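# Press the magnet-marked post's gauge pin fully home

## Task

Find the post on the checking fixture that has a yellow magnet on it, press that post's gauge pin in as far as it goes and keep it there for at least one second (letting the spring push it back afterwards is fine), without disturbing the other three pins or moving the magnet.

## Robot and tools

Robot: two UR20-type arms, left_arm and right_arm, each with a Robotiq 2F-85 two-finger gripper and a wrist camera (cam_left_wrist, cam_right_wrist, both 896x504 pixels). The fingers point along the gripper's +z axis and open and close along its y axis. end_effector_position is the point between the pads when closed; closed fingertips reach about 19 mm past it, open ones about 6 mm. A camera block juts roughly 10 cm toward the gripper's +x and rotates with it.

Frames: the scene frame has its origin at table height midway between the arms, +z up, +x out over the table, left_arm on the +y side (image left/right does not match arm names). Calibrated bases: left_arm at (+0.060, +0.928, 0) m, right_arm at (-0.064, -0.817, 0) m, both almost unrotated. Every hand position, orientation, velocity and target in a result is in that arm's own base frame. Motion offsets are taken along the axes of the arm's current Hand target, i.e. the gripper's own axes.

execute_actions(actions, cameras): actions is a list of actions; each action is a table of up to 15 rows, one row per 1/30 s control step, and a short table repeats its final row until 15 steps are used. Every row is one flat list of 18 numbers in [-1, 1] covering both arms: left dx, dy, dz, rx, ry, rz, gripper position, force_limit, speed, then the same nine for the right arm. The six pose numbers are an offset, not a pose: they are measured from that arm's Hand target as it was when the action began, and every row in the action uses that same starting point. 1.0 equals 0.6 m for dx, dy, dz and 180 degrees for the rotation vector rx, ry, rz. Because each new action starts from the updated Hand target, sending the same offset again moves further. All six zeros re-request the current Hand target. Gripper numbers are absolute commands: position +1 fully open (85 mm), about -0.8 pads touching, -1 closes until blocked; force_limit sets motor effort; speed sets finger travel, about 20 mm/s at -1, 85 at 0, 150 at +1. Both default to +1. To leave a gripper unchanged, repeat the three numbers last sent, since 0 is itself a command. An empty actions list just reports state and images. cameras picks images: omitted, null or ["all"] gives all, [] gives none; an unknown name invalidates the call.

move(target, speed, blend, stop_force, zero, blocking, cameras): drives each gripper in a straight line to a goal. target is either one 18-number row (same layout and scale as above) or a list of up to 15 such rows; every row is an offset from the Hand targets at the move's start, not from the previous row. speed is path top speed in m/s, 0.002 to 4.2 (default 0.25), one value or one per target; rotation is capped at twice that in rad/s. blend, in metres, rounds corners of a list. stop_force, in newtons from 6 to 120, ends an arm's path when its wrist sensor feels that much push against its travel; it is unreliable when the gripper rotates, and should be left out when backing away from something the gripper is pressing. zero (only with stop_force, default true) re-zeroes the sensor of moving arms first. blocking=false returns after about 0.5 s and cannot be combined with stop_force. Moves do not avoid obstacles, cap at 10 s, and the gripper lags and may overshoot its path. The result adds a move: line such as done, off_target, moving, held or fault, plus limits like paced or held.

wait(seconds 0 to 10) lets the scene run with last commands held. stop brakes a running move. zoom_image(camera, region=[x0, y0, x1, y1] pixels, at most 504x504) enlarges part of cam_left_wrist or cam_right_wrist's latest image. zero_wrist_force(arm) tares that arm's force sensor. read_manual gives licence texts. finished_scene(scene) ends the current scene, given its number; it cannot be undone.

Results: Hand target is the last commanded pose after clipping; the real gripper often stops a bit short, so send the remaining distance as an offset if needed. Orientation commands are clipped to within 32 degrees of the measured one per step. object_status: 0 moving, 1 blocked while opening, 2 blocked while closing (a grip), 3 reached the requested position. position_measured is in counts: 3 open, 78 about 60 mm, 130 about 40 mm, 180 about 20 mm, 230 pads together. Wrist force and torque are in the gripper's axes; a pressed surface reads as force into the arm. Joint torques include the arm's own weight. A MOTOR HOT line warns of heating from long holds, stretched poses or pushing at unreachable goals.

Cautions: an arm stops for 10 s if joint contact torque hits its limit (wrist joints 98.4 N m) or outside force reaches roughly 150 N. Arms are stiff, so aim only slightly beyond a firm contact and approach slowly, ideally with stop_force. Avoid routing a hand close to its own base, which can flip the shoulder. Keep the arms apart; hard contact between them can fail the task. Nothing may end up off the table. Here, press straight along the chosen pin gently, keep clear of the magnet and the other pins, hold, then back off.

Each tool is called after "Call:" by a JSON object that holds its "api" and its "payload", one argument or row to a line.

## Session

Call:
{"api": "execute_actions", "payload": {
  "actions": []
}}

Scene clock: 0.00 s.
left_arm: end_effector_position=(+0.6452, +0.5338, +0.3687) position_measured=3 object_status=3 end_effector_quat_wxyz=(+0.054, +0.895, -0.431, +0.101) | right_arm: end_effector_position=(+1.0094, -0.4085, +0.1239) position_measured=3 object_status=3 end_effector_quat_wxyz=(+0.497, -0.362, -0.574, -0.541)
Joint positions: left_arm=[0.541 -1.507 2.094 -2.179 -1.799 -1.706] | right_arm=[2.693 -2.576 -1.22 -2.623 2.507 -0.374]
Joint velocities: within noise
Joint torques (N m): no reading
Motor temperatures (°C): left_arm=[24 36 26 39 35 34] | right_arm=[29 36 36 38 34 39]
Wrist force (N): no reading
Wrist torque (N m): no reading
Wrist force, peak (N): no reading
Hand target: left_arm +0.6452, +0.5338, +0.3687; +0.054, +0.895, -0.431, +0.101 | right_arm +1.0094, -0.4085, +0.1239; +0.497, -0.362, -0.574, -0.541
Tool commands: left_gripper/position=+1.0 left_gripper/force_limit=+1.0 left_gripper/speed=+1.0 right_gripper/position=+1.0 right_gripper/force_limit=+1.0 right_gripper/speed=+1.0

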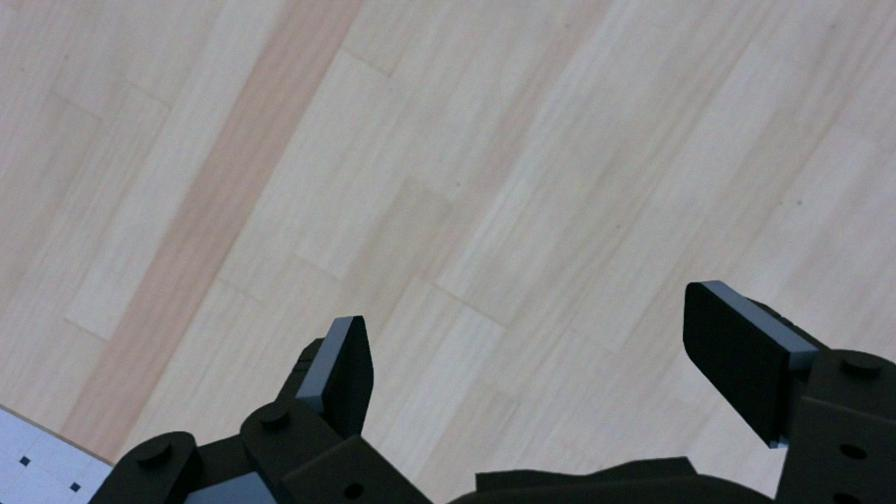

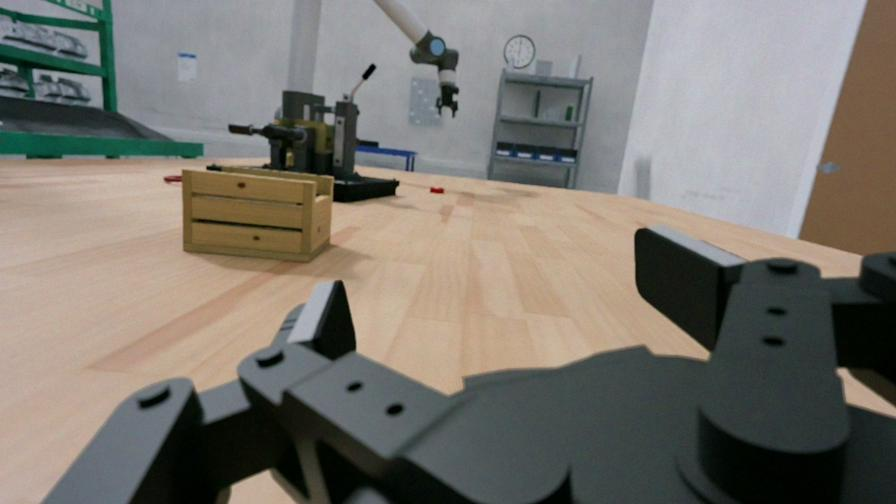

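Call:
{"api": "zoom_image", "payload": {
  "camera": "cam_right_wrist",
  "region": [160, 50, 460, 270]
}}

Call:
{"api": "move", "payload": {
  "target": [0.98,0.73,-0.19,0,0,0,1,1,1,0,0,0,0,0,0,1,1,1],
  "speed": 0.5
}}

Scaled by 1.680 from the camera's 896x504 image, which has a finer 1280x720 frame.

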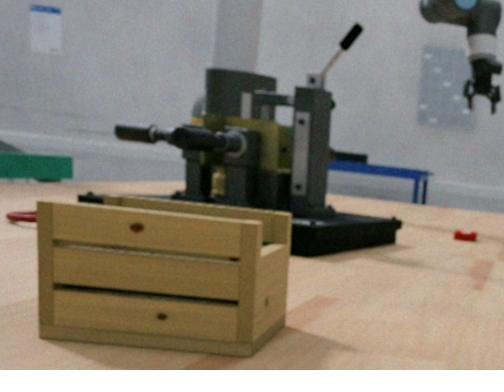

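Scene clock: 3.20 s.
left_arm: end_effector_position=(+0.6452, -0.1652, +0.6171) position_measured=3 object_status=3 end_effector_quat_wxyz=(+0.054, +0.895, -0.431, +0.101) | right_arm: end_effector_position=(+1.0094, -0.4085, +0.1239) position_measured=3 object_status=3 end_effector_quat_wxyz=(+0.497, -0.362, -0.574, -0.541)
Joint positions: left_arm=[-0.507 -1.923 2.107 -1.963 -1.666 -2.762] | right_arm=[2.693 -2.576 -1.22 -2.623 2.507 -0.374]
Joint velocities: within noise
Joint torques (N m): left_arm=[-14.99 1.42 -130.06 -7.58 4.31 -4.19] | right_arm=[1.58 245.74 71.76 -2.84 1.03 0.27]
Motor temperatures (°C): left_arm=[24 36 26 39 35 34] | right_arm=[29 36 36 38 34 39]
Wrist force (N): left_arm=[-0.6 -0.5 0.7] | right_arm=[-0.1 0.4 0.2]
Wrist torque (N m): left_arm=[-0.11 0.07 0.00] | right_arm=[0.07 0.01 -0.01]
Wrist force, peak (N): left_arm=[3.6 2.7 0.2] | right_arm=[0.1 0.2 0.6]
Hand target: left_arm +0.6452, -0.1654, +0.6172; +0.054, +0.895, -0.431, +0.101 | right_arm +1.0094, -0.4085, +0.1239; +0.497, -0.362, -0.574, -0.541
Off the commanded pose: left_arm 0.000 m, 0 deg | right_arm 0.000 m, 0 deg.
move: done
camera_calibration:
cam_left_wrist: T_world_to_cam=[[-0.854394, -0.519378, -0.0160804, 0.492216], [-0.518453, 0.849977, 0.0935224, 0.440399], [-0.0349055, 0.0882418, -0.995487, 0.777438], [0, 0, 0, 1]] pos_world=[0.676009, -0.187285, 0.740658]

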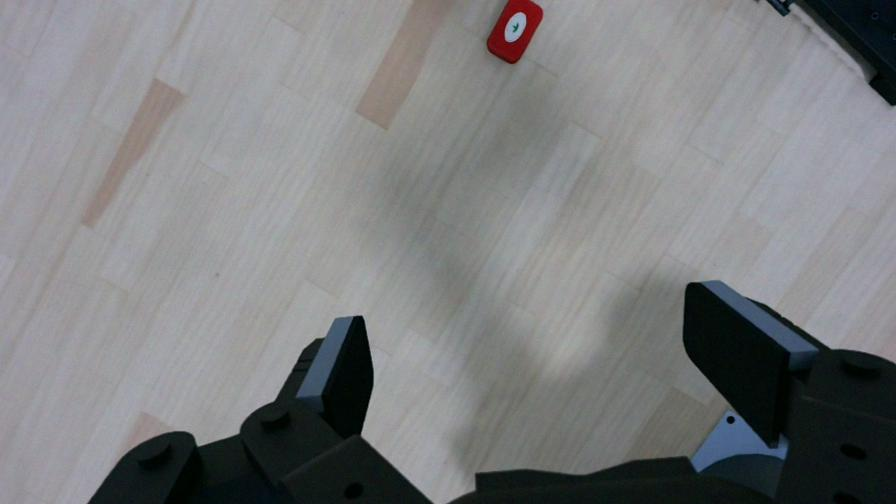

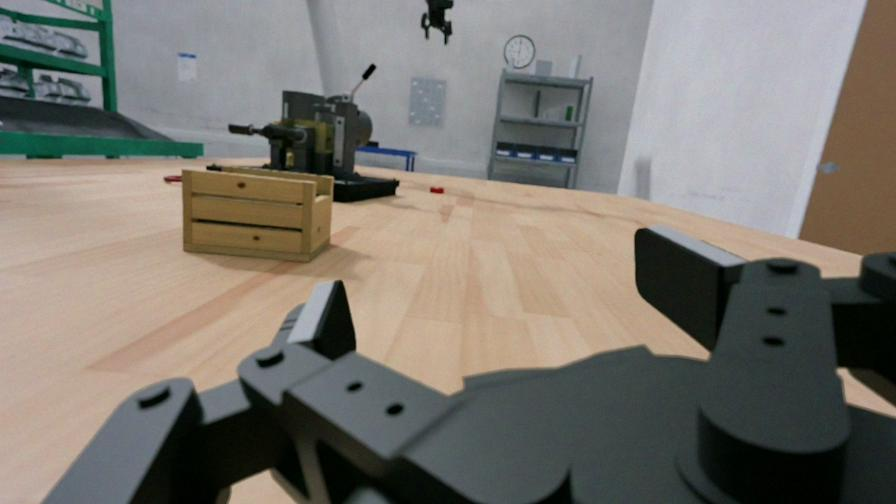

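Call:
{"api": "move", "payload": {
  "target": [0.29,0.955,-0.093,0,0,0,1,1,1,0,0,0,0,0,0,1,1,1],
  "speed": 0.5,
  "cameras": ["cam_left_wrist"]
}}

Scene clock: 5.53 s.
left_arm: end_effector_position=(+0.2957, -0.6443, +0.7163) position_measured=3 object_status=3 end_effector_quat_wxyz=(+0.054, +0.895, -0.431, +0.101) | right_arm: end_effector_position=(+1.0094, -0.4085, +0.1239) position_measured=3 object_status=3 end_effector_quat_wxyz=(+0.497, -0.362, -0.574, -0.541)
Joint positions: left_arm=[-1.487 -1.905 1.956 -1.819 -1.452 -3.72] | right_arm=[2.693 -2.576 -1.22 -2.623 2.507 -0.374]
Joint velocities: within noise
Joint torques (N m): left_arm=[-17.29 0.61 -130.74 -6.91 6.38 -5.21] | right_arm=[0.97 251.25 73.84 -2.32 2.22 0.62]
Motor temperatures (°C): left_arm=[24 36 26 39 35 34] | right_arm=[29 36 36 38 34 39]
Wrist force (N): left_arm=[0.0 -0.9 -0.2] | right_arm=[0.2 0.3 0.1]
Wrist torque (N m): left_arm=[-0.19 0.01 0.01] | right_arm=[0.04 -0.04 0.00]
Wrist force, peak (N): left_arm=[-1.5 -4.2 1.2] | right_arm=[0.1 0.5 0.5]
Hand target: left_arm +0.2956, -0.6445, +0.7163; +0.054, +0.895, -0.431, +0.101 | right_arm +1.0094, -0.4085, +0.1239; +0.497, -0.362, -0.574, -0.541
Off the commanded pose: left_arm 0.000 m, 0 deg | right_arm 0.000 m, 0 deg.
move: done
camera_calibration:
cam_left_wrist: T_world_to_cam=[[-0.854395, -0.519376, -0.0160802, -0.0536835], [-0.518451, 0.849978, 0.0935224, 0.657231], [-0.0349055, 0.0882418, -0.995487, 0.906276], [0, 0, 0, 1]] pos_world=[0.326509, -0.666485, 0.839858]
Images, in order (width x height): cam_left_wrist 896x504.

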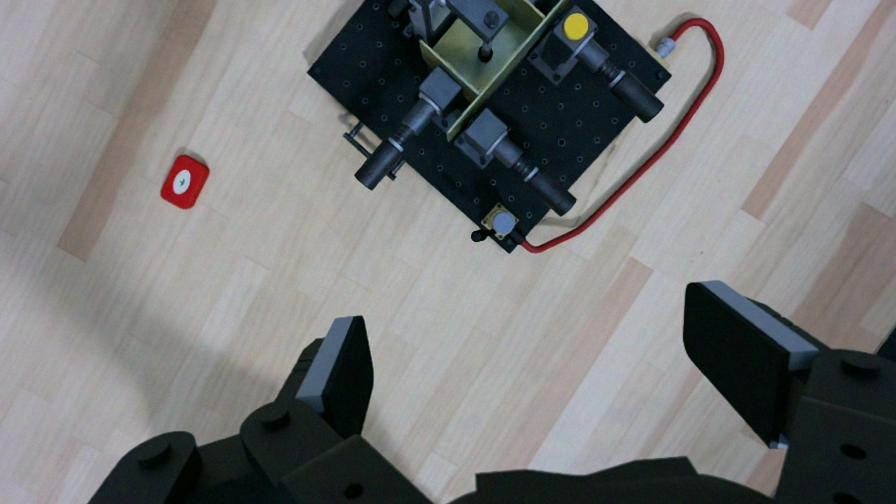

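Call:
{"api": "move", "payload": {
  "target": [0.2,0.205,0.305,0,0,0,1,1,1,0,0,0,0,0,0,1,1,1],
  "speed": 0.5,
  "cameras": ["cam_left_wrist"]
}}

Call:
{"api": "zoom_image", "payload": {
  "camera": "cam_left_wrist",
  "region": [350, 0, 800, 300]
}}

Scene clock: 7.20 s.
left_arm: end_effector_position=(+0.2969, -0.8458, +0.5666) position_measured=3 object_status=3 end_effector_quat_wxyz=(+0.054, +0.895, -0.431, +0.101) | right_arm: end_effector_position=(+1.0094, -0.4085, +0.1239) position_measured=3 object_status=3 end_effector_quat_wxyz=(+0.497, -0.362, -0.574, -0.541)
Joint positions: left_arm=[-1.507 -1.627 1.952 -2.09 -1.448 -3.739] | right_arm=[2.693 -2.576 -1.22 -2.623 2.507 -0.374]
Joint velocities: within noise
Joint torques (N m): left_arm=[22.35 -57.39 -125.98 -13.72 -2.12 2.28] | right_arm=[-0.54 251.99 73.6 -1.61 2.57 1.13]
Motor temperatures (°C): left_arm=[24 36 26 39 35 34] | right_arm=[29 36 36 38 34 39]
Wrist force (N): left_arm=[0.2 -0.8 -0.1] | right_arm=[0.1 0.0 0.3]
Wrist torque (N m): left_arm=[-0.17 -0.03 0.03] | right_arm=[0.01 -0.02 0.00]
Wrist force, peak (N): left_arm=[-1.9 -3.0 -3.6] | right_arm=[0.2 0.4 0.5]
Hand target: left_arm +0.2970, -0.8459, +0.5665; +0.054, +0.895, -0.431, +0.101 | right_arm +1.0094, -0.4085, +0.1239; +0.497, -0.362, -0.574, -0.541
Off the commanded pose: left_arm 0.000 m, 0 deg | right_arm 0.000 m, 0 deg.
move: done
camera_calibration:
cam_left_wrist: T_world_to_cam=[[-0.854395, -0.519374, -0.0161137, -0.159643], [-0.518457, 0.849989, 0.0933863, 0.843144], [-0.034806, 0.0881431, -0.9955, 0.774956], [0, 0, 0, 1]] pos_world=[0.327709, -0.867885, 0.690157]
Images, in order (width x height): cam_left_wrist 896x504.

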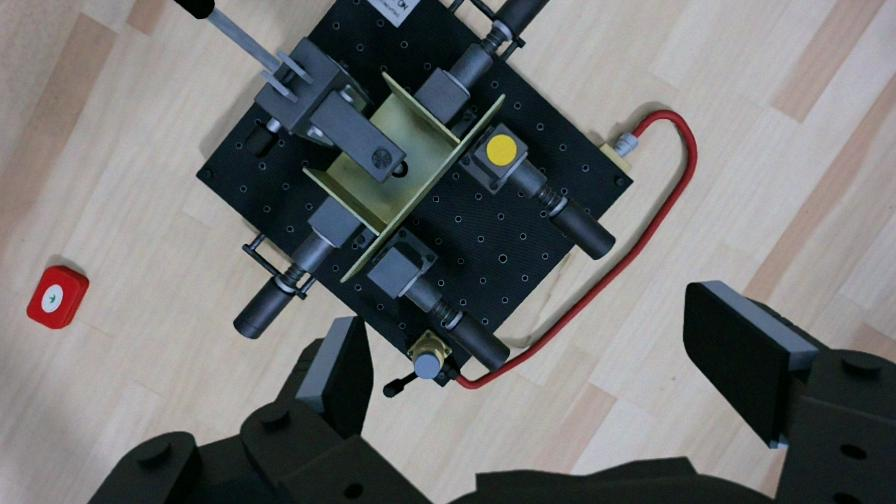

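Scaled by 1.120 from the camera's 896x504 image, which has a finer 1280x720 frame.

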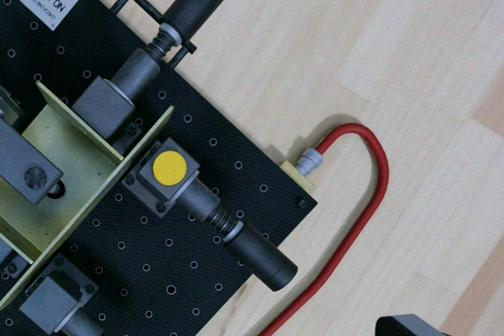

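Call:
{"api": "move", "payload": {
  "target": [-0.196,0.308,0.363,0.0303,-0.0683,-0.2365,-1,0,0,0,0,0,0,0,0,1,1,1],
  "speed": 0.5,
  "cameras": ["cam_left_wrist"]
}}

Scene clock: 9.90 s.
left_arm: end_effector_position=(+0.1101, -0.9115, +0.3295) position_measured=232 object_status=3 end_effector_quat_wxyz=(+0.000, +0.997, -0.075, +0.000) | right_arm: end_effector_position=(+1.0094, -0.4085, +0.1239) position_measured=3 object_status=3 end_effector_quat_wxyz=(+0.497, -0.362, -0.574, -0.541)
Joint positions: left_arm=[-1.671 -1.406 2.021 -2.185 -1.571 -4.662] | right_arm=[2.693 -2.576 -1.22 -2.623 2.507 -0.374]
Joint velocities: within noise
Joint torques (N m): left_arm=[-19.61 -100.41 -67.76 -13.1 -4.74 -3.1] | right_arm=[0.56 255.05 74.83 -0.55 2.67 2.03]
Motor temperatures (°C): left_arm=[24 36 26 39 35 34] | right_arm=[29 36 36 38 34 39]
Wrist force (N): left_arm=[0.3 -0.4 -0.5] | right_arm=[0.0 0.0 0.4]
Wrist torque (N m): left_arm=[-0.13 -0.16 0.01] | right_arm=[0.01 0.00 0.00]
Wrist force, peak (N): left_arm=[1.2 -3.1 -2.6] | right_arm=[0.3 0.7 0.4]
Hand target: left_arm +0.1101, -0.9115, +0.3294; +0.000, +0.997, -0.075, +0.000 | right_arm +1.0094, -0.4085, +0.1239; +0.497, -0.362, -0.574, -0.541
Off the commanded pose: left_arm 0.000 m, 0 deg | right_arm 0.000 m, 0 deg.
move: done
camera_calibration:
cam_left_wrist: T_world_to_cam=[[-0.276136, -0.961114, 0.00310202, -0.82983], [-0.911575, 0.262923, 0.316072, 0.259163], [-0.304597, 0.0844511, -0.94873, 0.54917], [0, 0, 0, 1]] pos_world=[0.174376, -0.912078, 0.441675]
Images, in order (width x height): cam_left_wrist 896x504.

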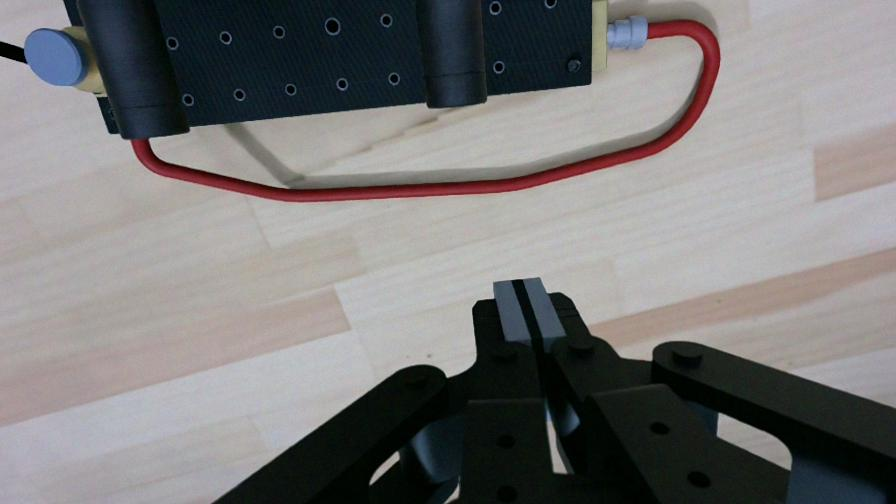

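Call:
{"api": "move", "payload": {
  "target": [0,0,0.27,0,0,0,-1,0,0,0,0,0,0,0,0,1,1,1],
  "speed": 0.35,
  "cameras": ["cam_left_wrist"]
}}

Call:
{"api": "move", "payload": {
  "target": [0.1,0,0,0,0,0,-1,0,0,0,0,0,0,0,0,1,1,1],
  "speed": 0.03,
  "stop_force": 10,
  "cameras": ["cam_left_wrist"]
}}

Scene clock: 11.63 s.
left_arm: end_effector_position=(+0.1101, -0.9114, +0.1676) position_measured=232 object_status=3 end_effector_quat_wxyz=(+0.000, +0.997, -0.075, +0.000) | right_arm: end_effector_position=(+1.0094, -0.4085, +0.1239) position_measured=3 object_status=3 end_effector_quat_wxyz=(+0.497, -0.362, -0.574, -0.541)
Joint positions: left_arm=[-1.671 -1.262 2.123 -2.432 -1.571 -4.662] | right_arm=[2.693 -2.576 -1.22 -2.623 2.507 -0.374]
Joint velocities: within noise
Joint torques (N m): left_arm=[23.24 -115.33 -52.74 -13.37 0.09 2.95] | right_arm=[-3.59 256.75 74.47 -0.54 3.34 1.98]
Motor temperatures (°C): left_arm=[24 36 26 39 35 34] | right_arm=[29 36 36 38 34 39]
Wrist force (N): left_arm=[0.1 -0.2 -0.1] | right_arm=[0.2 0.5 0.2]
Wrist torque (N m): left_arm=[-0.11 -0.13 0.03] | right_arm=[0.10 -0.03 -0.01]
Wrist force, peak (N): left_arm=[0.4 -0.4 -4.3] | right_arm=[-0.1 0.5 0.5]
Hand target: left_arm +0.1101, -0.9114, +0.1674; +0.000, +0.997, -0.075, +0.000 | right_arm +1.0094, -0.4085, +0.1239; +0.497, -0.362, -0.574, -0.541
Off the commanded pose: left_arm 0.000 m, 0 deg | right_arm 0.000 m, 0 deg.
move: done
camera_calibration:
cam_left_wrist: T_world_to_cam=[[-0.276009, -0.96115, 0.00318739, -0.829338], [-0.911573, 0.262821, 0.316165, 0.310098], [-0.304719, 0.0843588, -0.948699, 0.395461], [0, 0, 0, 1]] pos_world=[0.174277, -0.911979, 0.279775]
Images, in order (width x height): cam_left_wrist 896x504.

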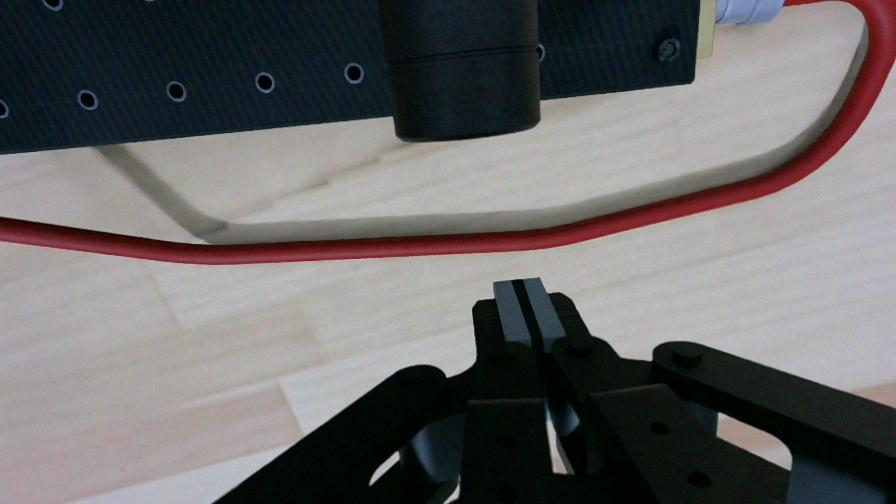

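Scene clock: 14.63 s.
left_arm: end_effector_position=(+0.1612, -0.9191, +0.1674) position_measured=232 object_status=3 end_effector_quat_wxyz=(+0.000, +0.997, -0.075, +0.000) | right_arm: end_effector_position=(+1.0094, -0.4085, +0.1239) position_measured=3 object_status=3 end_effector_quat_wxyz=(+0.497, -0.362, -0.574, -0.541)
Joint positions: left_arm=[-1.614 -1.248 2.102 -2.424 -1.571 -4.606] | right_arm=[2.693 -2.576 -1.22 -2.623 2.507 -0.374]
Joint velocities: within noise
Joint torques (N m): left_arm=[-9.87 -168.26 -56.42 -11.87 6.21 -4.23] | right_arm=[-1.51 255.47 74.7 -0.94 4.04 3.73]
Motor temperatures (°C): left_arm=[24 36 26 39 35 34] | right_arm=[29 36 36 37 34 39]
Wrist force (N): left_arm=[-8.2 1.9 0.0] | right_arm=[0.1 0.2 0.3]
Wrist torque (N m): left_arm=[-0.11 -0.08 0.12] | right_arm=[0.04 -0.02 0.00]
Wrist force, peak (N): left_arm=[-10.4 2.6 0.0] | right_arm=[0.2 0.7 0.1]
Hand target: left_arm +0.1612, -0.9191, +0.1674; +0.000, +0.997, -0.075, +0.000 (not the last commanded pose) | right_arm +1.0094, -0.4085, +0.1239; +0.497, -0.362, -0.574, -0.541
Off the commanded pose: left_arm 0.008 m, 0 deg | right_arm 0.000 m, 0 deg.
move: contact (left_arm)
camera_calibration:
cam_left_wrist: T_world_to_cam=[[-0.275961, -0.961164, 0.0030386, -0.822617], [-0.911629, 0.262738, 0.316072, 0.358697], [-0.304596, 0.0844535, -0.94873, 0.411654], [0, 0, 0, 1]] pos_world=[0.225377, -0.919679, 0.279674]
Images, in order (width x height): cam_left_wrist 896x504.

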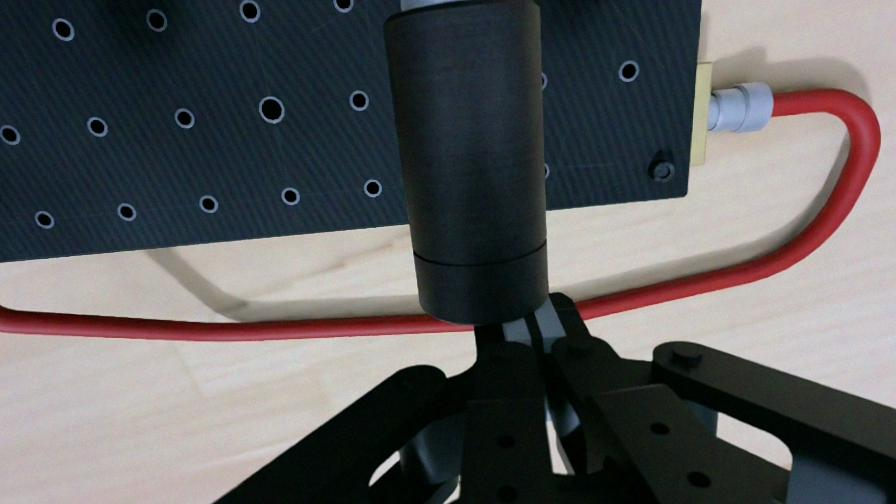

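Call:
{"api": "move", "payload": {
  "target": [
    [-0.012,0,0,0,0,0,-1,0,0,0,0,0,0,0,0,1,1,1],
    [-0.012,-0.016,0,0,0,0,-1,0,0,0,0,0,0,0,0,1,1,1]
  ],
  "speed": 0.1,
  "cameras": []
}}

Call:
{"api": "move", "payload": {
  "target": [0.1,0,0,0,0,0,-1,0,0,0,0,0,0,0,0,1,1,1],
  "speed": 0.02,
  "stop_force": 60,
  "cameras": ["cam_left_wrist"]
}}

Scene clock: 15.97 s.
left_arm: end_effector_position=(+0.1554, -0.9087, +0.1675) position_measured=232 object_status=3 end_effector_quat_wxyz=(+0.000, +0.997, -0.075, +0.000) | right_arm: end_effector_position=(+1.0094, -0.4085, +0.1239) position_measured=3 object_status=3 end_effector_quat_wxyz=(+0.497, -0.362, -0.574, -0.541)
Joint positions: left_arm=[-1.621 -1.258 2.118 -2.43 -1.571 -4.612] | right_arm=[2.693 -2.576 -1.22 -2.623 2.507 -0.374]
Joint velocities: within noise
Joint torques (N m): left_arm=[28.86 -163.36 -51.46 -13.23 4.18 3.04] | right_arm=[-1.93 256.6 72.57 -1.17 3.4 3.33]
Motor temperatures (°C): left_arm=[24 36 26 39 35 34] | right_arm=[29 36 36 37 34 39]
Wrist force (N): left_arm=[-7.0 1.1 -0.1] | right_arm=[0.3 0.5 0.1]
Wrist torque (N m): left_arm=[-0.12 0.03 0.09] | right_arm=[0.09 -0.05 0.00]
Wrist force, peak (N): left_arm=[-8.9 1.8 0.3] | right_arm=[0.5 0.5 0.3]
Hand target: left_arm +0.1555, -0.9086, +0.1675; +0.000, +0.997, -0.075, +0.000 | right_arm +1.0094, -0.4085, +0.1239; +0.497, -0.362, -0.574, -0.541
Off the commanded pose: left_arm 0.000 m, 0 deg | right_arm 0.000 m, 0 deg.
move: done
No camera images: "cameras" was empty.

Scene clock: 18.20 s.
left_arm: end_effector_position=(+0.1741, -0.9114, +0.1675) position_measured=232 object_status=3 end_effector_quat_wxyz=(+0.000, +0.997, -0.075, +0.000) | right_arm: end_effector_position=(+1.0094, -0.4085, +0.1239) position_measured=3 object_status=3 end_effector_quat_wxyz=(+0.497, -0.362, -0.574, -0.541)
Joint positions: left_arm=[-1.601 -1.253 2.11 -2.427 -1.57 -4.592] | right_arm=[2.693 -2.576 -1.22 -2.623 2.507 -0.374]
Joint velocities: within noise
Joint torques (N m): left_arm=[29.61 -164.79 -59.97 -12.91 21.5 -4.2] | right_arm=[-3.34 256.99 72.03 -1.21 3.77 3.69]
Motor temperatures (°C): left_arm=[24 36 26 39 35 34] | right_arm=[29 36 36 37 34 39]
Wrist force (N): left_arm=[-59.5 0.2 -1.5] | right_arm=[0.3 0.4 0.2]
Wrist torque (N m): left_arm=[-0.09 0.40 0.32] | right_arm=[0.06 -0.05 0.00]
Wrist force, peak (N): left_arm=[-117.1 -17.0 -24.0] | right_arm=[0.3 0.5 0.4]
Hand target: left_arm +0.1741, -0.9114, +0.1675; +0.000, +0.997, -0.075, +0.000 (not the last commanded pose) | right_arm +1.0094, -0.4085, +0.1239; +0.497, -0.362, -0.574, -0.541
Off the commanded pose: left_arm 0.041 m, 0 deg | right_arm 0.000 m, 0 deg.
move: contact (left_arm)
camera_calibration:
cam_left_wrist: T_world_to_cam=[[-0.276018, -0.961147, 0.00316097, -0.811661], [-0.911611, 0.262831, 0.316047, 0.368521], [-0.304599, 0.0843531, -0.948738, 0.414845], [0, 0, 0, 1]] pos_world=[0.238277, -0.911979, 0.279675]
Images, in order (width x height): cam_left_wrist 896x504.

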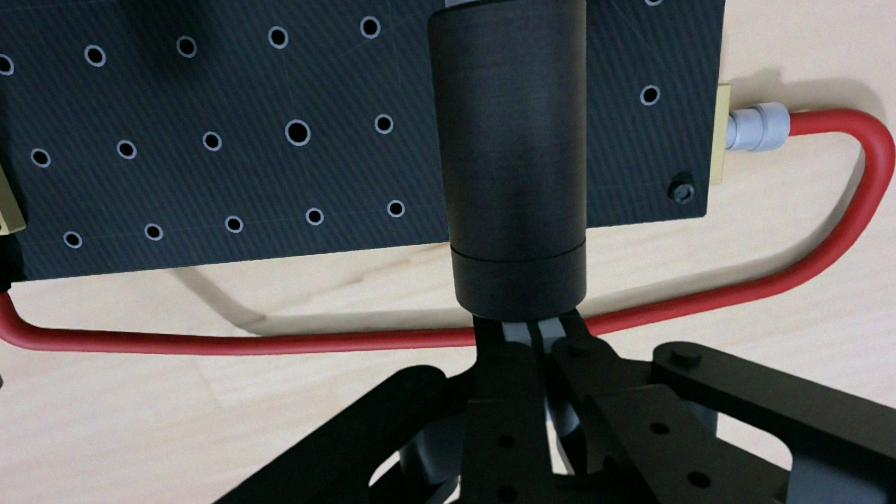

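Call:
{"api": "wait", "payload": {
  "seconds": 1.2,
  "cameras": []
}}

Call:
{"api": "move", "payload": {
  "target": [-0.0033,0,0,0,0,0,-1,0,0,0,0,0,0,0,0,1,1,1],
  "speed": 0.05,
  "cameras": []
}}

Call:
{"api": "move", "payload": {
  "target": [-0.06,0,0,0,0,0,-1,0,0,0,0,0,0,0,0,1,1,1],
  "speed": 0.05,
  "cameras": ["cam_left_wrist"]
}}

Scene clock: 19.63 s.
left_arm: end_effector_position=(+0.1741, -0.9114, +0.1675) position_measured=232 object_status=3 end_effector_quat_wxyz=(+0.000, +0.997, -0.075, +0.000) | right_arm: end_effector_position=(+1.0094, -0.4085, +0.1239) position_measured=3 object_status=3 end_effector_quat_wxyz=(+0.497, -0.362, -0.574, -0.541)
Joint positions: left_arm=[-1.601 -1.253 2.11 -2.427 -1.571 -4.592] | right_arm=[2.693 -2.576 -1.22 -2.623 2.507 -0.374]
Joint velocities: within noise
Joint torques (N m): left_arm=[32.37 -163.93 -62.18 -8.34 14.59 -4.76] | right_arm=[-9.52 255.66 74.6 -0.92 3.23 3.61]
Motor temperatures (°C): left_arm=[24 36 26 39 35 34] | right_arm=[29 36 36 37 34 39]
Wrist force (N): left_arm=[-57.5 4.4 -0.5] | right_arm=[0.1 0.3 0.1]
Wrist torque (N m): left_arm=[-0.05 0.39 0.36] | right_arm=[0.05 -0.02 0.00]
Wrist force, peak (N): left_arm=[-59.2 0.7 -1.4] | right_arm=[0.2 0.5 0.7]
Hand target: left_arm +0.1741, -0.9114, +0.1675; +0.000, +0.997, -0.075, +0.000 (not the last commanded pose) | right_arm +1.0094, -0.4085, +0.1239; +0.497, -0.362, -0.574, -0.541
Tool commands: left_gripper/position=-1.0 left_gripper/force_limit=+0.0 left_gripper/speed=+0.0 right_gripper/position=+1.0 right_gripper/force_limit=+1.0 right_gripper/speed=+1.0
Off the commanded pose: left_arm 0.041 m, 0 deg | right_arm 0.000 m, 0 deg.
wait: 1.20 s; at rest from the start
No camera images: "cameras" was empty.

Scene clock: 20.33 s.
left_arm: end_effector_position=(+0.1722, -0.9111, +0.1675) position_measured=232 object_status=3 end_effector_quat_wxyz=(+0.000, +0.997, -0.075, +0.000) | right_arm: end_effector_position=(+1.0094, -0.4085, +0.1239) position_measured=3 object_status=3 end_effector_quat_wxyz=(+0.497, -0.362, -0.574, -0.541)
Joint positions: left_arm=[-1.603 -1.253 2.111 -2.427 -1.57 -4.594] | right_arm=[2.693 -2.576 -1.22 -2.623 2.507 -0.374]
Joint velocities: within noise
Joint torques (N m): left_arm=[-5.22 -163.96 -55.66 -13.19 -0.21 -4.55] | right_arm=[-3.28 250.59 76.26 -0.14 3.55 3.57]
Motor temperatures (°C): left_arm=[24 36 26 39 35 34] | right_arm=[29 36 36 37 34 39]
Wrist force (N): left_arm=[-13.9 4.7 -1.1] | right_arm=[-0.2 0.4 0.2]
Wrist torque (N m): left_arm=[0.90 0.53 0.12] | right_arm=[0.08 0.04 0.00]
Wrist force, peak (N): left_arm=[-57.5 4.3 -0.2] | right_arm=[0.4 0.6 0.3]
Hand target: left_arm +0.1721, -0.9111, +0.1675; +0.000, +0.997, -0.075, +0.000 | right_arm +1.0094, -0.4085, +0.1239; +0.497, -0.362, -0.574, -0.541
Off the commanded pose: left_arm 0.000 m, 0 deg | right_arm 0.000 m, 0 deg.
move: done
No camera images: "cameras" was empty.

Scene clock: 21.43 s.
left_arm: end_effector_position=(+0.1367, -0.9057, +0.1675) position_measured=232 object_status=3 end_effector_quat_wxyz=(+0.000, +0.997, -0.075, +0.000) | right_arm: end_effector_position=(+1.0094, -0.4085, +0.1239) position_measured=3 object_status=3 end_effector_quat_wxyz=(+0.497, -0.362, -0.574, -0.541)
Joint positions: left_arm=[-1.642 -1.263 2.126 -2.433 -1.571 -4.633] | right_arm=[2.693 -2.576 -1.22 -2.623 2.507 -0.374]
Joint velocities: within noise
Joint torques (N m): left_arm=[-25.43 -165.44 -52.9 -12.34 -2.45 -2.52] | right_arm=[-4.32 252.02 72.28 -1.03 3.39 3.77]
Motor temperatures (°C): left_arm=[24 36 26 39 35 34] | right_arm=[29 36 36 37 34 39]
Wrist force (N): left_arm=[-2.6 5.6 0.0] | right_arm=[0.1 0.2 0.1]
Wrist torque (N m): left_arm=[0.94 0.38 0.03] | right_arm=[0.03 -0.02 0.00]
Wrist force, peak (N): left_arm=[-13.7 5.3 -1.4] | right_arm=[0.2 0.4 0.4]
Hand target: left_arm +0.1365, -0.9057, +0.1675; +0.000, +0.997, -0.075, +0.000 | right_arm +1.0094, -0.4085, +0.1239; +0.497, -0.362, -0.574, -0.541
Off the commanded pose: left_arm 0.000 m, 0 deg | right_arm 0.000 m, 0 deg.
move: done
camera_calibration:
cam_left_wrist: T_world_to_cam=[[-0.276009, -0.96115, 0.00318717, -0.816517], [-0.911583, 0.262824, 0.316133, 0.332893], [-0.304689, 0.0843504, -0.948709, 0.40298], [0, 0, 0, 1]] pos_world=[0.200877, -0.906279, 0.279675]
Images, in order (width x height): cam_left_wrist 896x504.

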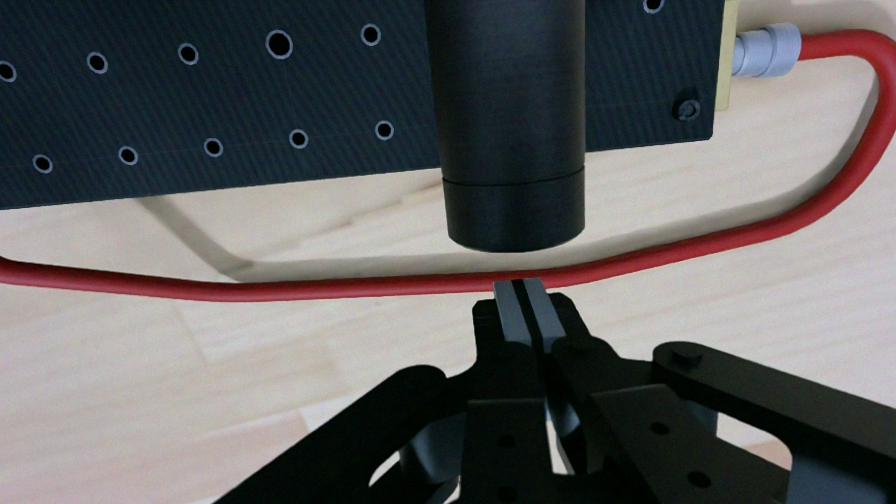

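Call:
{"api": "finished_scene", "payload": {
  "scene": 1
}}

The scene is finished: the task was done.


## Next scene

The same job, from a new start.

Call:
{"api": "execute_actions", "payload": {
  "actions": []
}}

Scene clock: 0.00 s.
left_arm: end_effector_position=(+1.6020, +0.5513, +0.3701) position_measured=3 object_status=3 end_effector_quat_wxyz=(-0.049, +0.940, +0.190, +0.279) | right_arm: end_effector_position=(+0.4481, +0.4679, +0.3319) position_measured=3 object_status=3 end_effector_quat_wxyz=(-0.272, +0.502, +0.649, +0.503)
Joint positions: left_arm=[0.193 -0.686 0.985 -2.439 -1.472 -3.319] | right_arm=[4.007 -1.969 -2.772 1.193 2.076 2.519]
Joint velocities: within noise
Joint torques (N m): no reading
Motor temperatures (°C): left_arm=[24 35 26 38 34 34] | right_arm=[28 35 36 37 34 38]
Wrist force (N): no reading
Wrist torque (N m): no reading
Wrist force, peak (N): no reading
Hand target: left_arm +1.6020, +0.5513, +0.3701; -0.049, +0.940, +0.190, +0.279 | right_arm +0.4481, +0.4679, +0.3319; -0.272, +0.502, +0.649, +0.503
Tool commands: left_gripper/position=+1.0 left_gripper/force_limit=+1.0 left_gripper/speed=+1.0 right_gripper/position=+1.0 right_gripper/force_limit=+1.0 right_gripper/speed=+1.0
camera_calibration:
cam_left_wrist: T_world_to_cam=[[0.280319, -0.958405, -0.0536817, 0.116011], [-0.933413, -0.259108, -0.248199, 1.75322], [0.223966, 0.119682, -0.967221, 0.0591923], [0, 0, 0, 1]] pos_world=[1.5907, 0.558373, 0.498626]
cam_right_wrist: T_world_to_cam=[[0.956613, -0.13676, 0.257272, -0.433465], [0.120637, -0.61784, -0.776995, 0.502422], [0.265214, 0.774319, -0.574535, -0.162484], [0, 0, 0, 1]] pos_world=[0.39714, 0.37695, 0.408545]

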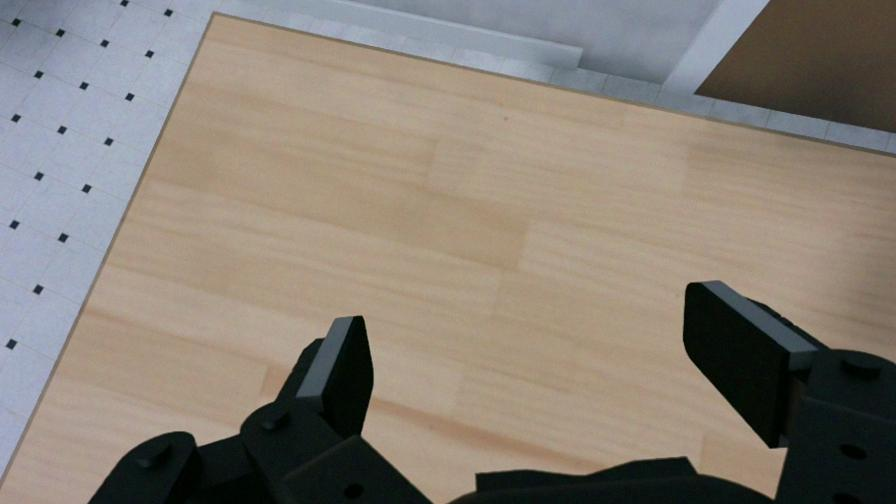

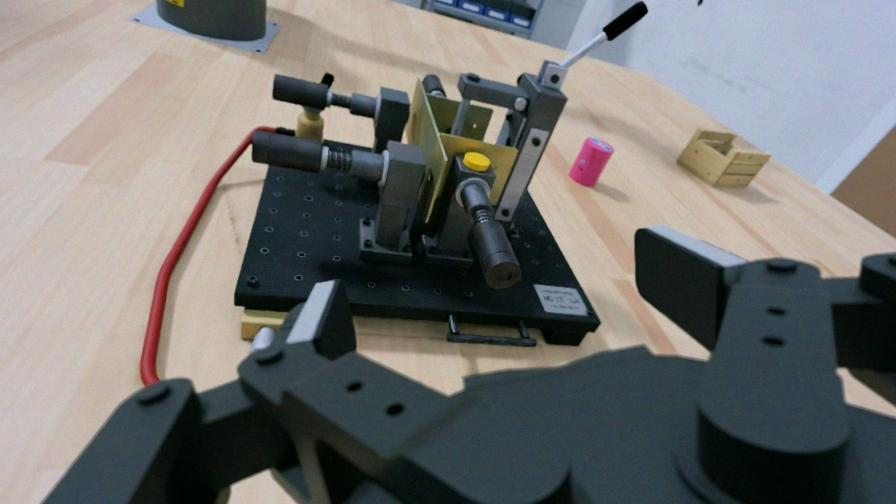

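Call:
{"api": "move", "payload": {
  "target": [0,0,0,0,0,0,1,1,1,0.012,0.158,0.2615,0.1147,-0.371,0.0651,-1,0,0],
  "speed": 0.6,
  "cameras": ["cam_right_wrist"]
}}

Scene clock: 2.93 s.
left_arm: end_effector_position=(+1.6020, +0.5513, +0.3701) position_measured=3 object_status=3 end_effector_quat_wxyz=(-0.049, +0.940, +0.190, +0.279) | right_arm: end_effector_position=(+0.5572, +0.6149, +0.3196) position_measured=232 object_status=3 end_effector_quat_wxyz=(+0.000, +0.700, +0.714, +0.000)
Joint positions: left_arm=[0.193 -0.686 0.985 -2.439 -1.472 -3.319] | right_arm=[4.221 -1.646 -2.143 -0.924 1.571 2.63]
Joint velocities: within noise
Joint torques (N m): left_arm=[2.7 -275.54 -107.13 -11.62 2.29 0.18] | right_arm=[21.28 70.25 104.27 4.42 -3.92 5.9]
Motor temperatures (°C): left_arm=[24 35 26 38 34 34] | right_arm=[28 35 36 37 34 38]
Wrist force (N): left_arm=[0.3 0.0 -0.2] | right_arm=[-0.8 2.1 0.5]
Wrist torque (N m): left_arm=[0.02 -0.04 0.00] | right_arm=[1.13 0.40 -0.72]
Wrist force, peak (N): left_arm=[0.7 -0.5 -0.3] | right_arm=[2.0 3.6 0.7]
Hand target: left_arm +1.6020, +0.5513, +0.3701; -0.049, +0.940, +0.190, +0.279 | right_arm +0.5572, +0.6149, +0.3196; +0.000, +0.700, +0.714, +0.000
Off the commanded pose: left_arm 0.000 m, 0 deg | right_arm 0.000 m, 0 deg.
move: done
camera_calibration:
cam_right_wrist: T_world_to_cam=[[0.987104, -0.144034, 0.0698535, -0.467038], [-0.158111, -0.945462, 0.284786, 0.587941], [0.0250249, -0.292159, -0.956042, 0.599318], [0, 0, 0, 1]] pos_world=[0.538977, 0.663702, 0.43816]
Images, in order (width x height): cam_right_wrist 896x504.

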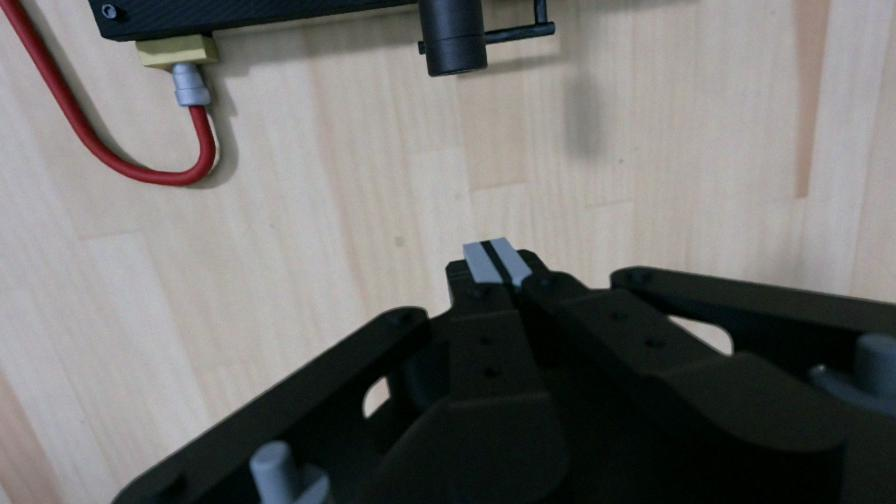

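Call:
{"api": "move", "payload": {
  "target": [
    [0,0,0,0,0,0,1,1,1,0,0.02,0.2533,0,0,0,-1,0,0],
    [0,0,0,0,0,0,1,1,1,0.063,0.02,0.2533,0,0,0,-1,0,0]
  ],
  "speed": [0.35,0.15],
  "cameras": ["cam_right_wrist"]
}}

Scene clock: 4.67 s.
left_arm: end_effector_position=(+1.6020, +0.5513, +0.3701) position_measured=3 object_status=3 end_effector_quat_wxyz=(-0.049, +0.940, +0.190, +0.279) | right_arm: end_effector_position=(+0.5683, +0.6526, +0.1676) position_measured=232 object_status=3 end_effector_quat_wxyz=(+0.000, +0.700, +0.714, +0.000) end_effector_velocity=(+0.000, +0.002, -0.003) end_effector_angular_velocity=(-0.003, +0.001, +0.001)
Joint positions: left_arm=[0.193 -0.686 0.985 -2.439 -1.472 -3.319] | right_arm=[4.23 -1.832 -2.197 -0.685 1.571 2.64]
Joint velocities: left_arm=[within noise] | right_arm=[0.001 -0.005 0.003 -0.001 0 0]
Joint torques (N m): left_arm=[0.98 -281.26 -109.12 -10.55 2.45 0.87] | right_arm=[17.31 100.35 92.73 4.47 4.41 6.64]
Motor temperatures (°C): left_arm=[24 35 26 38 34 34] | right_arm=[28 35 36 37 34 38]
Wrist force (N): left_arm=[0.4 -0.1 -0.1] | right_arm=[-1.5 2.4 0.0]
Wrist torque (N m): left_arm=[0.00 -0.07 0.00] | right_arm=[1.40 0.52 -0.68]
Wrist force, peak (N): left_arm=[0.6 0.1 -0.1] | right_arm=[-1.7 2.4 4.9]
Hand target: left_arm +1.6020, +0.5513, +0.3701; -0.049, +0.940, +0.190, +0.279 | right_arm +0.5683, +0.6529, +0.1676; +0.000, +0.700, +0.714, +0.000
Off the commanded pose: left_arm 0.000 m, 0 deg | right_arm 0.000 m, 0 deg.
move: done
camera_calibration:
cam_right_wrist: T_world_to_cam=[[0.987104, -0.144027, 0.0698656, -0.462054], [-0.15811, -0.945435, 0.284877, 0.668598], [0.0250234, -0.29225, -0.956015, 0.464791], [0, 0, 0, 1]] pos_world=[0.550177, 0.701402, 0.28616]
Images, in order (width x height): cam_right_wrist 896x504.

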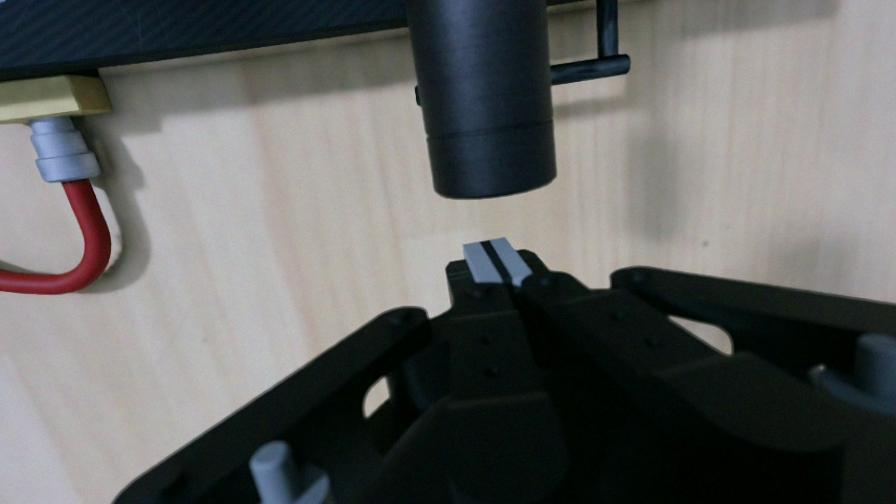

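Call:
{"api": "move", "payload": {
  "target": [0,0,0,0,0,0,1,1,1,0.09,0,0,0,0,0,-1,0,0],
  "speed": 0.016,
  "stop_force": 45,
  "cameras": ["cam_right_wrist"]
}}

Call:
{"api": "wait", "payload": {
  "seconds": 1,
  "cameras": []
}}

Scene clock: 8.60 s.
left_arm: end_effector_position=(+1.6020, +0.5513, +0.3701) position_measured=3 object_status=3 end_effector_quat_wxyz=(-0.049, +0.940, +0.190, +0.279) | right_arm: end_effector_position=(+0.5675, +0.6907, +0.1675) position_measured=232 object_status=3 end_effector_quat_wxyz=(+0.000, +0.700, +0.714, -0.001)
Joint positions: left_arm=[0.193 -0.686 0.985 -2.439 -1.472 -3.319] | right_arm=[4.251 -1.858 -2.157 -0.698 1.571 2.661]
Joint velocities: within noise
Joint torques (N m): left_arm=[1.32 -280.29 -108.44 -11.34 3.09 1.2] | right_arm=[3.7 161.66 101.21 24.57 9.67 -7.1]
Motor temperatures (°C): left_arm=[24 35 26 38 34 34] | right_arm=[28 35 36 37 34 38]
Wrist force (N): left_arm=[0.3 -0.1 -0.2] | right_arm=[-38.3 3.1 11.2]
Wrist torque (N m): left_arm=[-0.01 -0.05 0.00] | right_arm=[1.37 0.72 -0.51]
Wrist force, peak (N): left_arm=[0.7 -0.2 -0.2] | right_arm=[-86.9 4.1 -20.1]
Hand target: left_arm +1.6020, +0.5513, +0.3701; -0.049, +0.940, +0.190, +0.279 | right_arm +0.5675, +0.6907, +0.1675; +0.000, +0.700, +0.714, -0.001 (not the last commanded pose)
Off the commanded pose: left_arm 0.000 m, 0 deg | right_arm 0.016 m, 0 deg.
move: contact (right_arm)
camera_calibration:
cam_right_wrist: T_world_to_cam=[[0.987107, -0.144057, 0.0697718, -0.455721], [-0.158112, -0.94543, 0.284892, 0.704514], [0.0249236, -0.29225, -0.956017, 0.475906], [0, 0, 0, 1]] pos_world=[0.549377, 0.739502, 0.28606]
Images, in order (width x height): cam_right_wrist 896x504.

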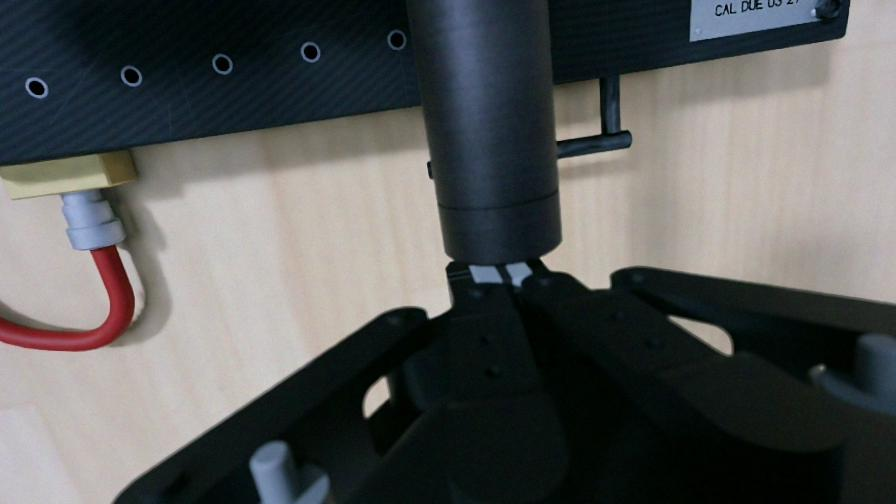

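Scene clock: 9.60 s.
left_arm: end_effector_position=(+1.6020, +0.5513, +0.3701) position_measured=3 object_status=3 end_effector_quat_wxyz=(-0.049, +0.940, +0.190, +0.279) | right_arm: end_effector_position=(+0.5675, +0.6907, +0.1676) position_measured=232 object_status=3 end_effector_quat_wxyz=(+0.000, +0.700, +0.714, -0.001)
Joint positions: left_arm=[0.193 -0.686 0.985 -2.439 -1.472 -3.319] | right_arm=[4.251 -1.858 -2.157 -0.698 1.571 2.661]
Joint velocities: within noise
Joint torques (N m): left_arm=[5.09 -277.14 -110.54 -11.14 3.5 1.6] | right_arm=[5.41 151.61 97.37 19.93 5.83 -6.63]
Motor temperatures (°C): left_arm=[24 35 26 38 34 34] | right_arm=[28 35 36 37 34 38]
Wrist force (N): left_arm=[0.4 0.1 0.0] | right_arm=[-37.7 2.1 11.3]
Wrist torque (N m): left_arm=[0.02 -0.05 0.00] | right_arm=[1.36 0.74 -0.52]
Wrist force, peak (N): left_arm=[0.4 -0.3 -0.4] | right_arm=[-38.6 2.8 10.8]
Hand target: left_arm +1.6020, +0.5513, +0.3701; -0.049, +0.940, +0.190, +0.279 | right_arm +0.5675, +0.6907, +0.1675; +0.000, +0.700, +0.714, -0.001 (not the last commanded pose)
Tool commands: left_gripper/position=+1.0 left_gripper/force_limit=+1.0 left_gripper/speed=+1.0 right_gripper/position=-1.0 right_gripper/force_limit=+0.0 right_gripper/speed=+0.0
Off the commanded pose: left_arm 0.000 m, 0 deg | right_arm 0.016 m, 0 deg.
wait: 1.00 s; at rest by 0.17 s
No camera images: "cameras" was empty.

Call:
{"api": "finished_scene", "payload": {
  "scene": 2
}}

The scene is finished: the task was done.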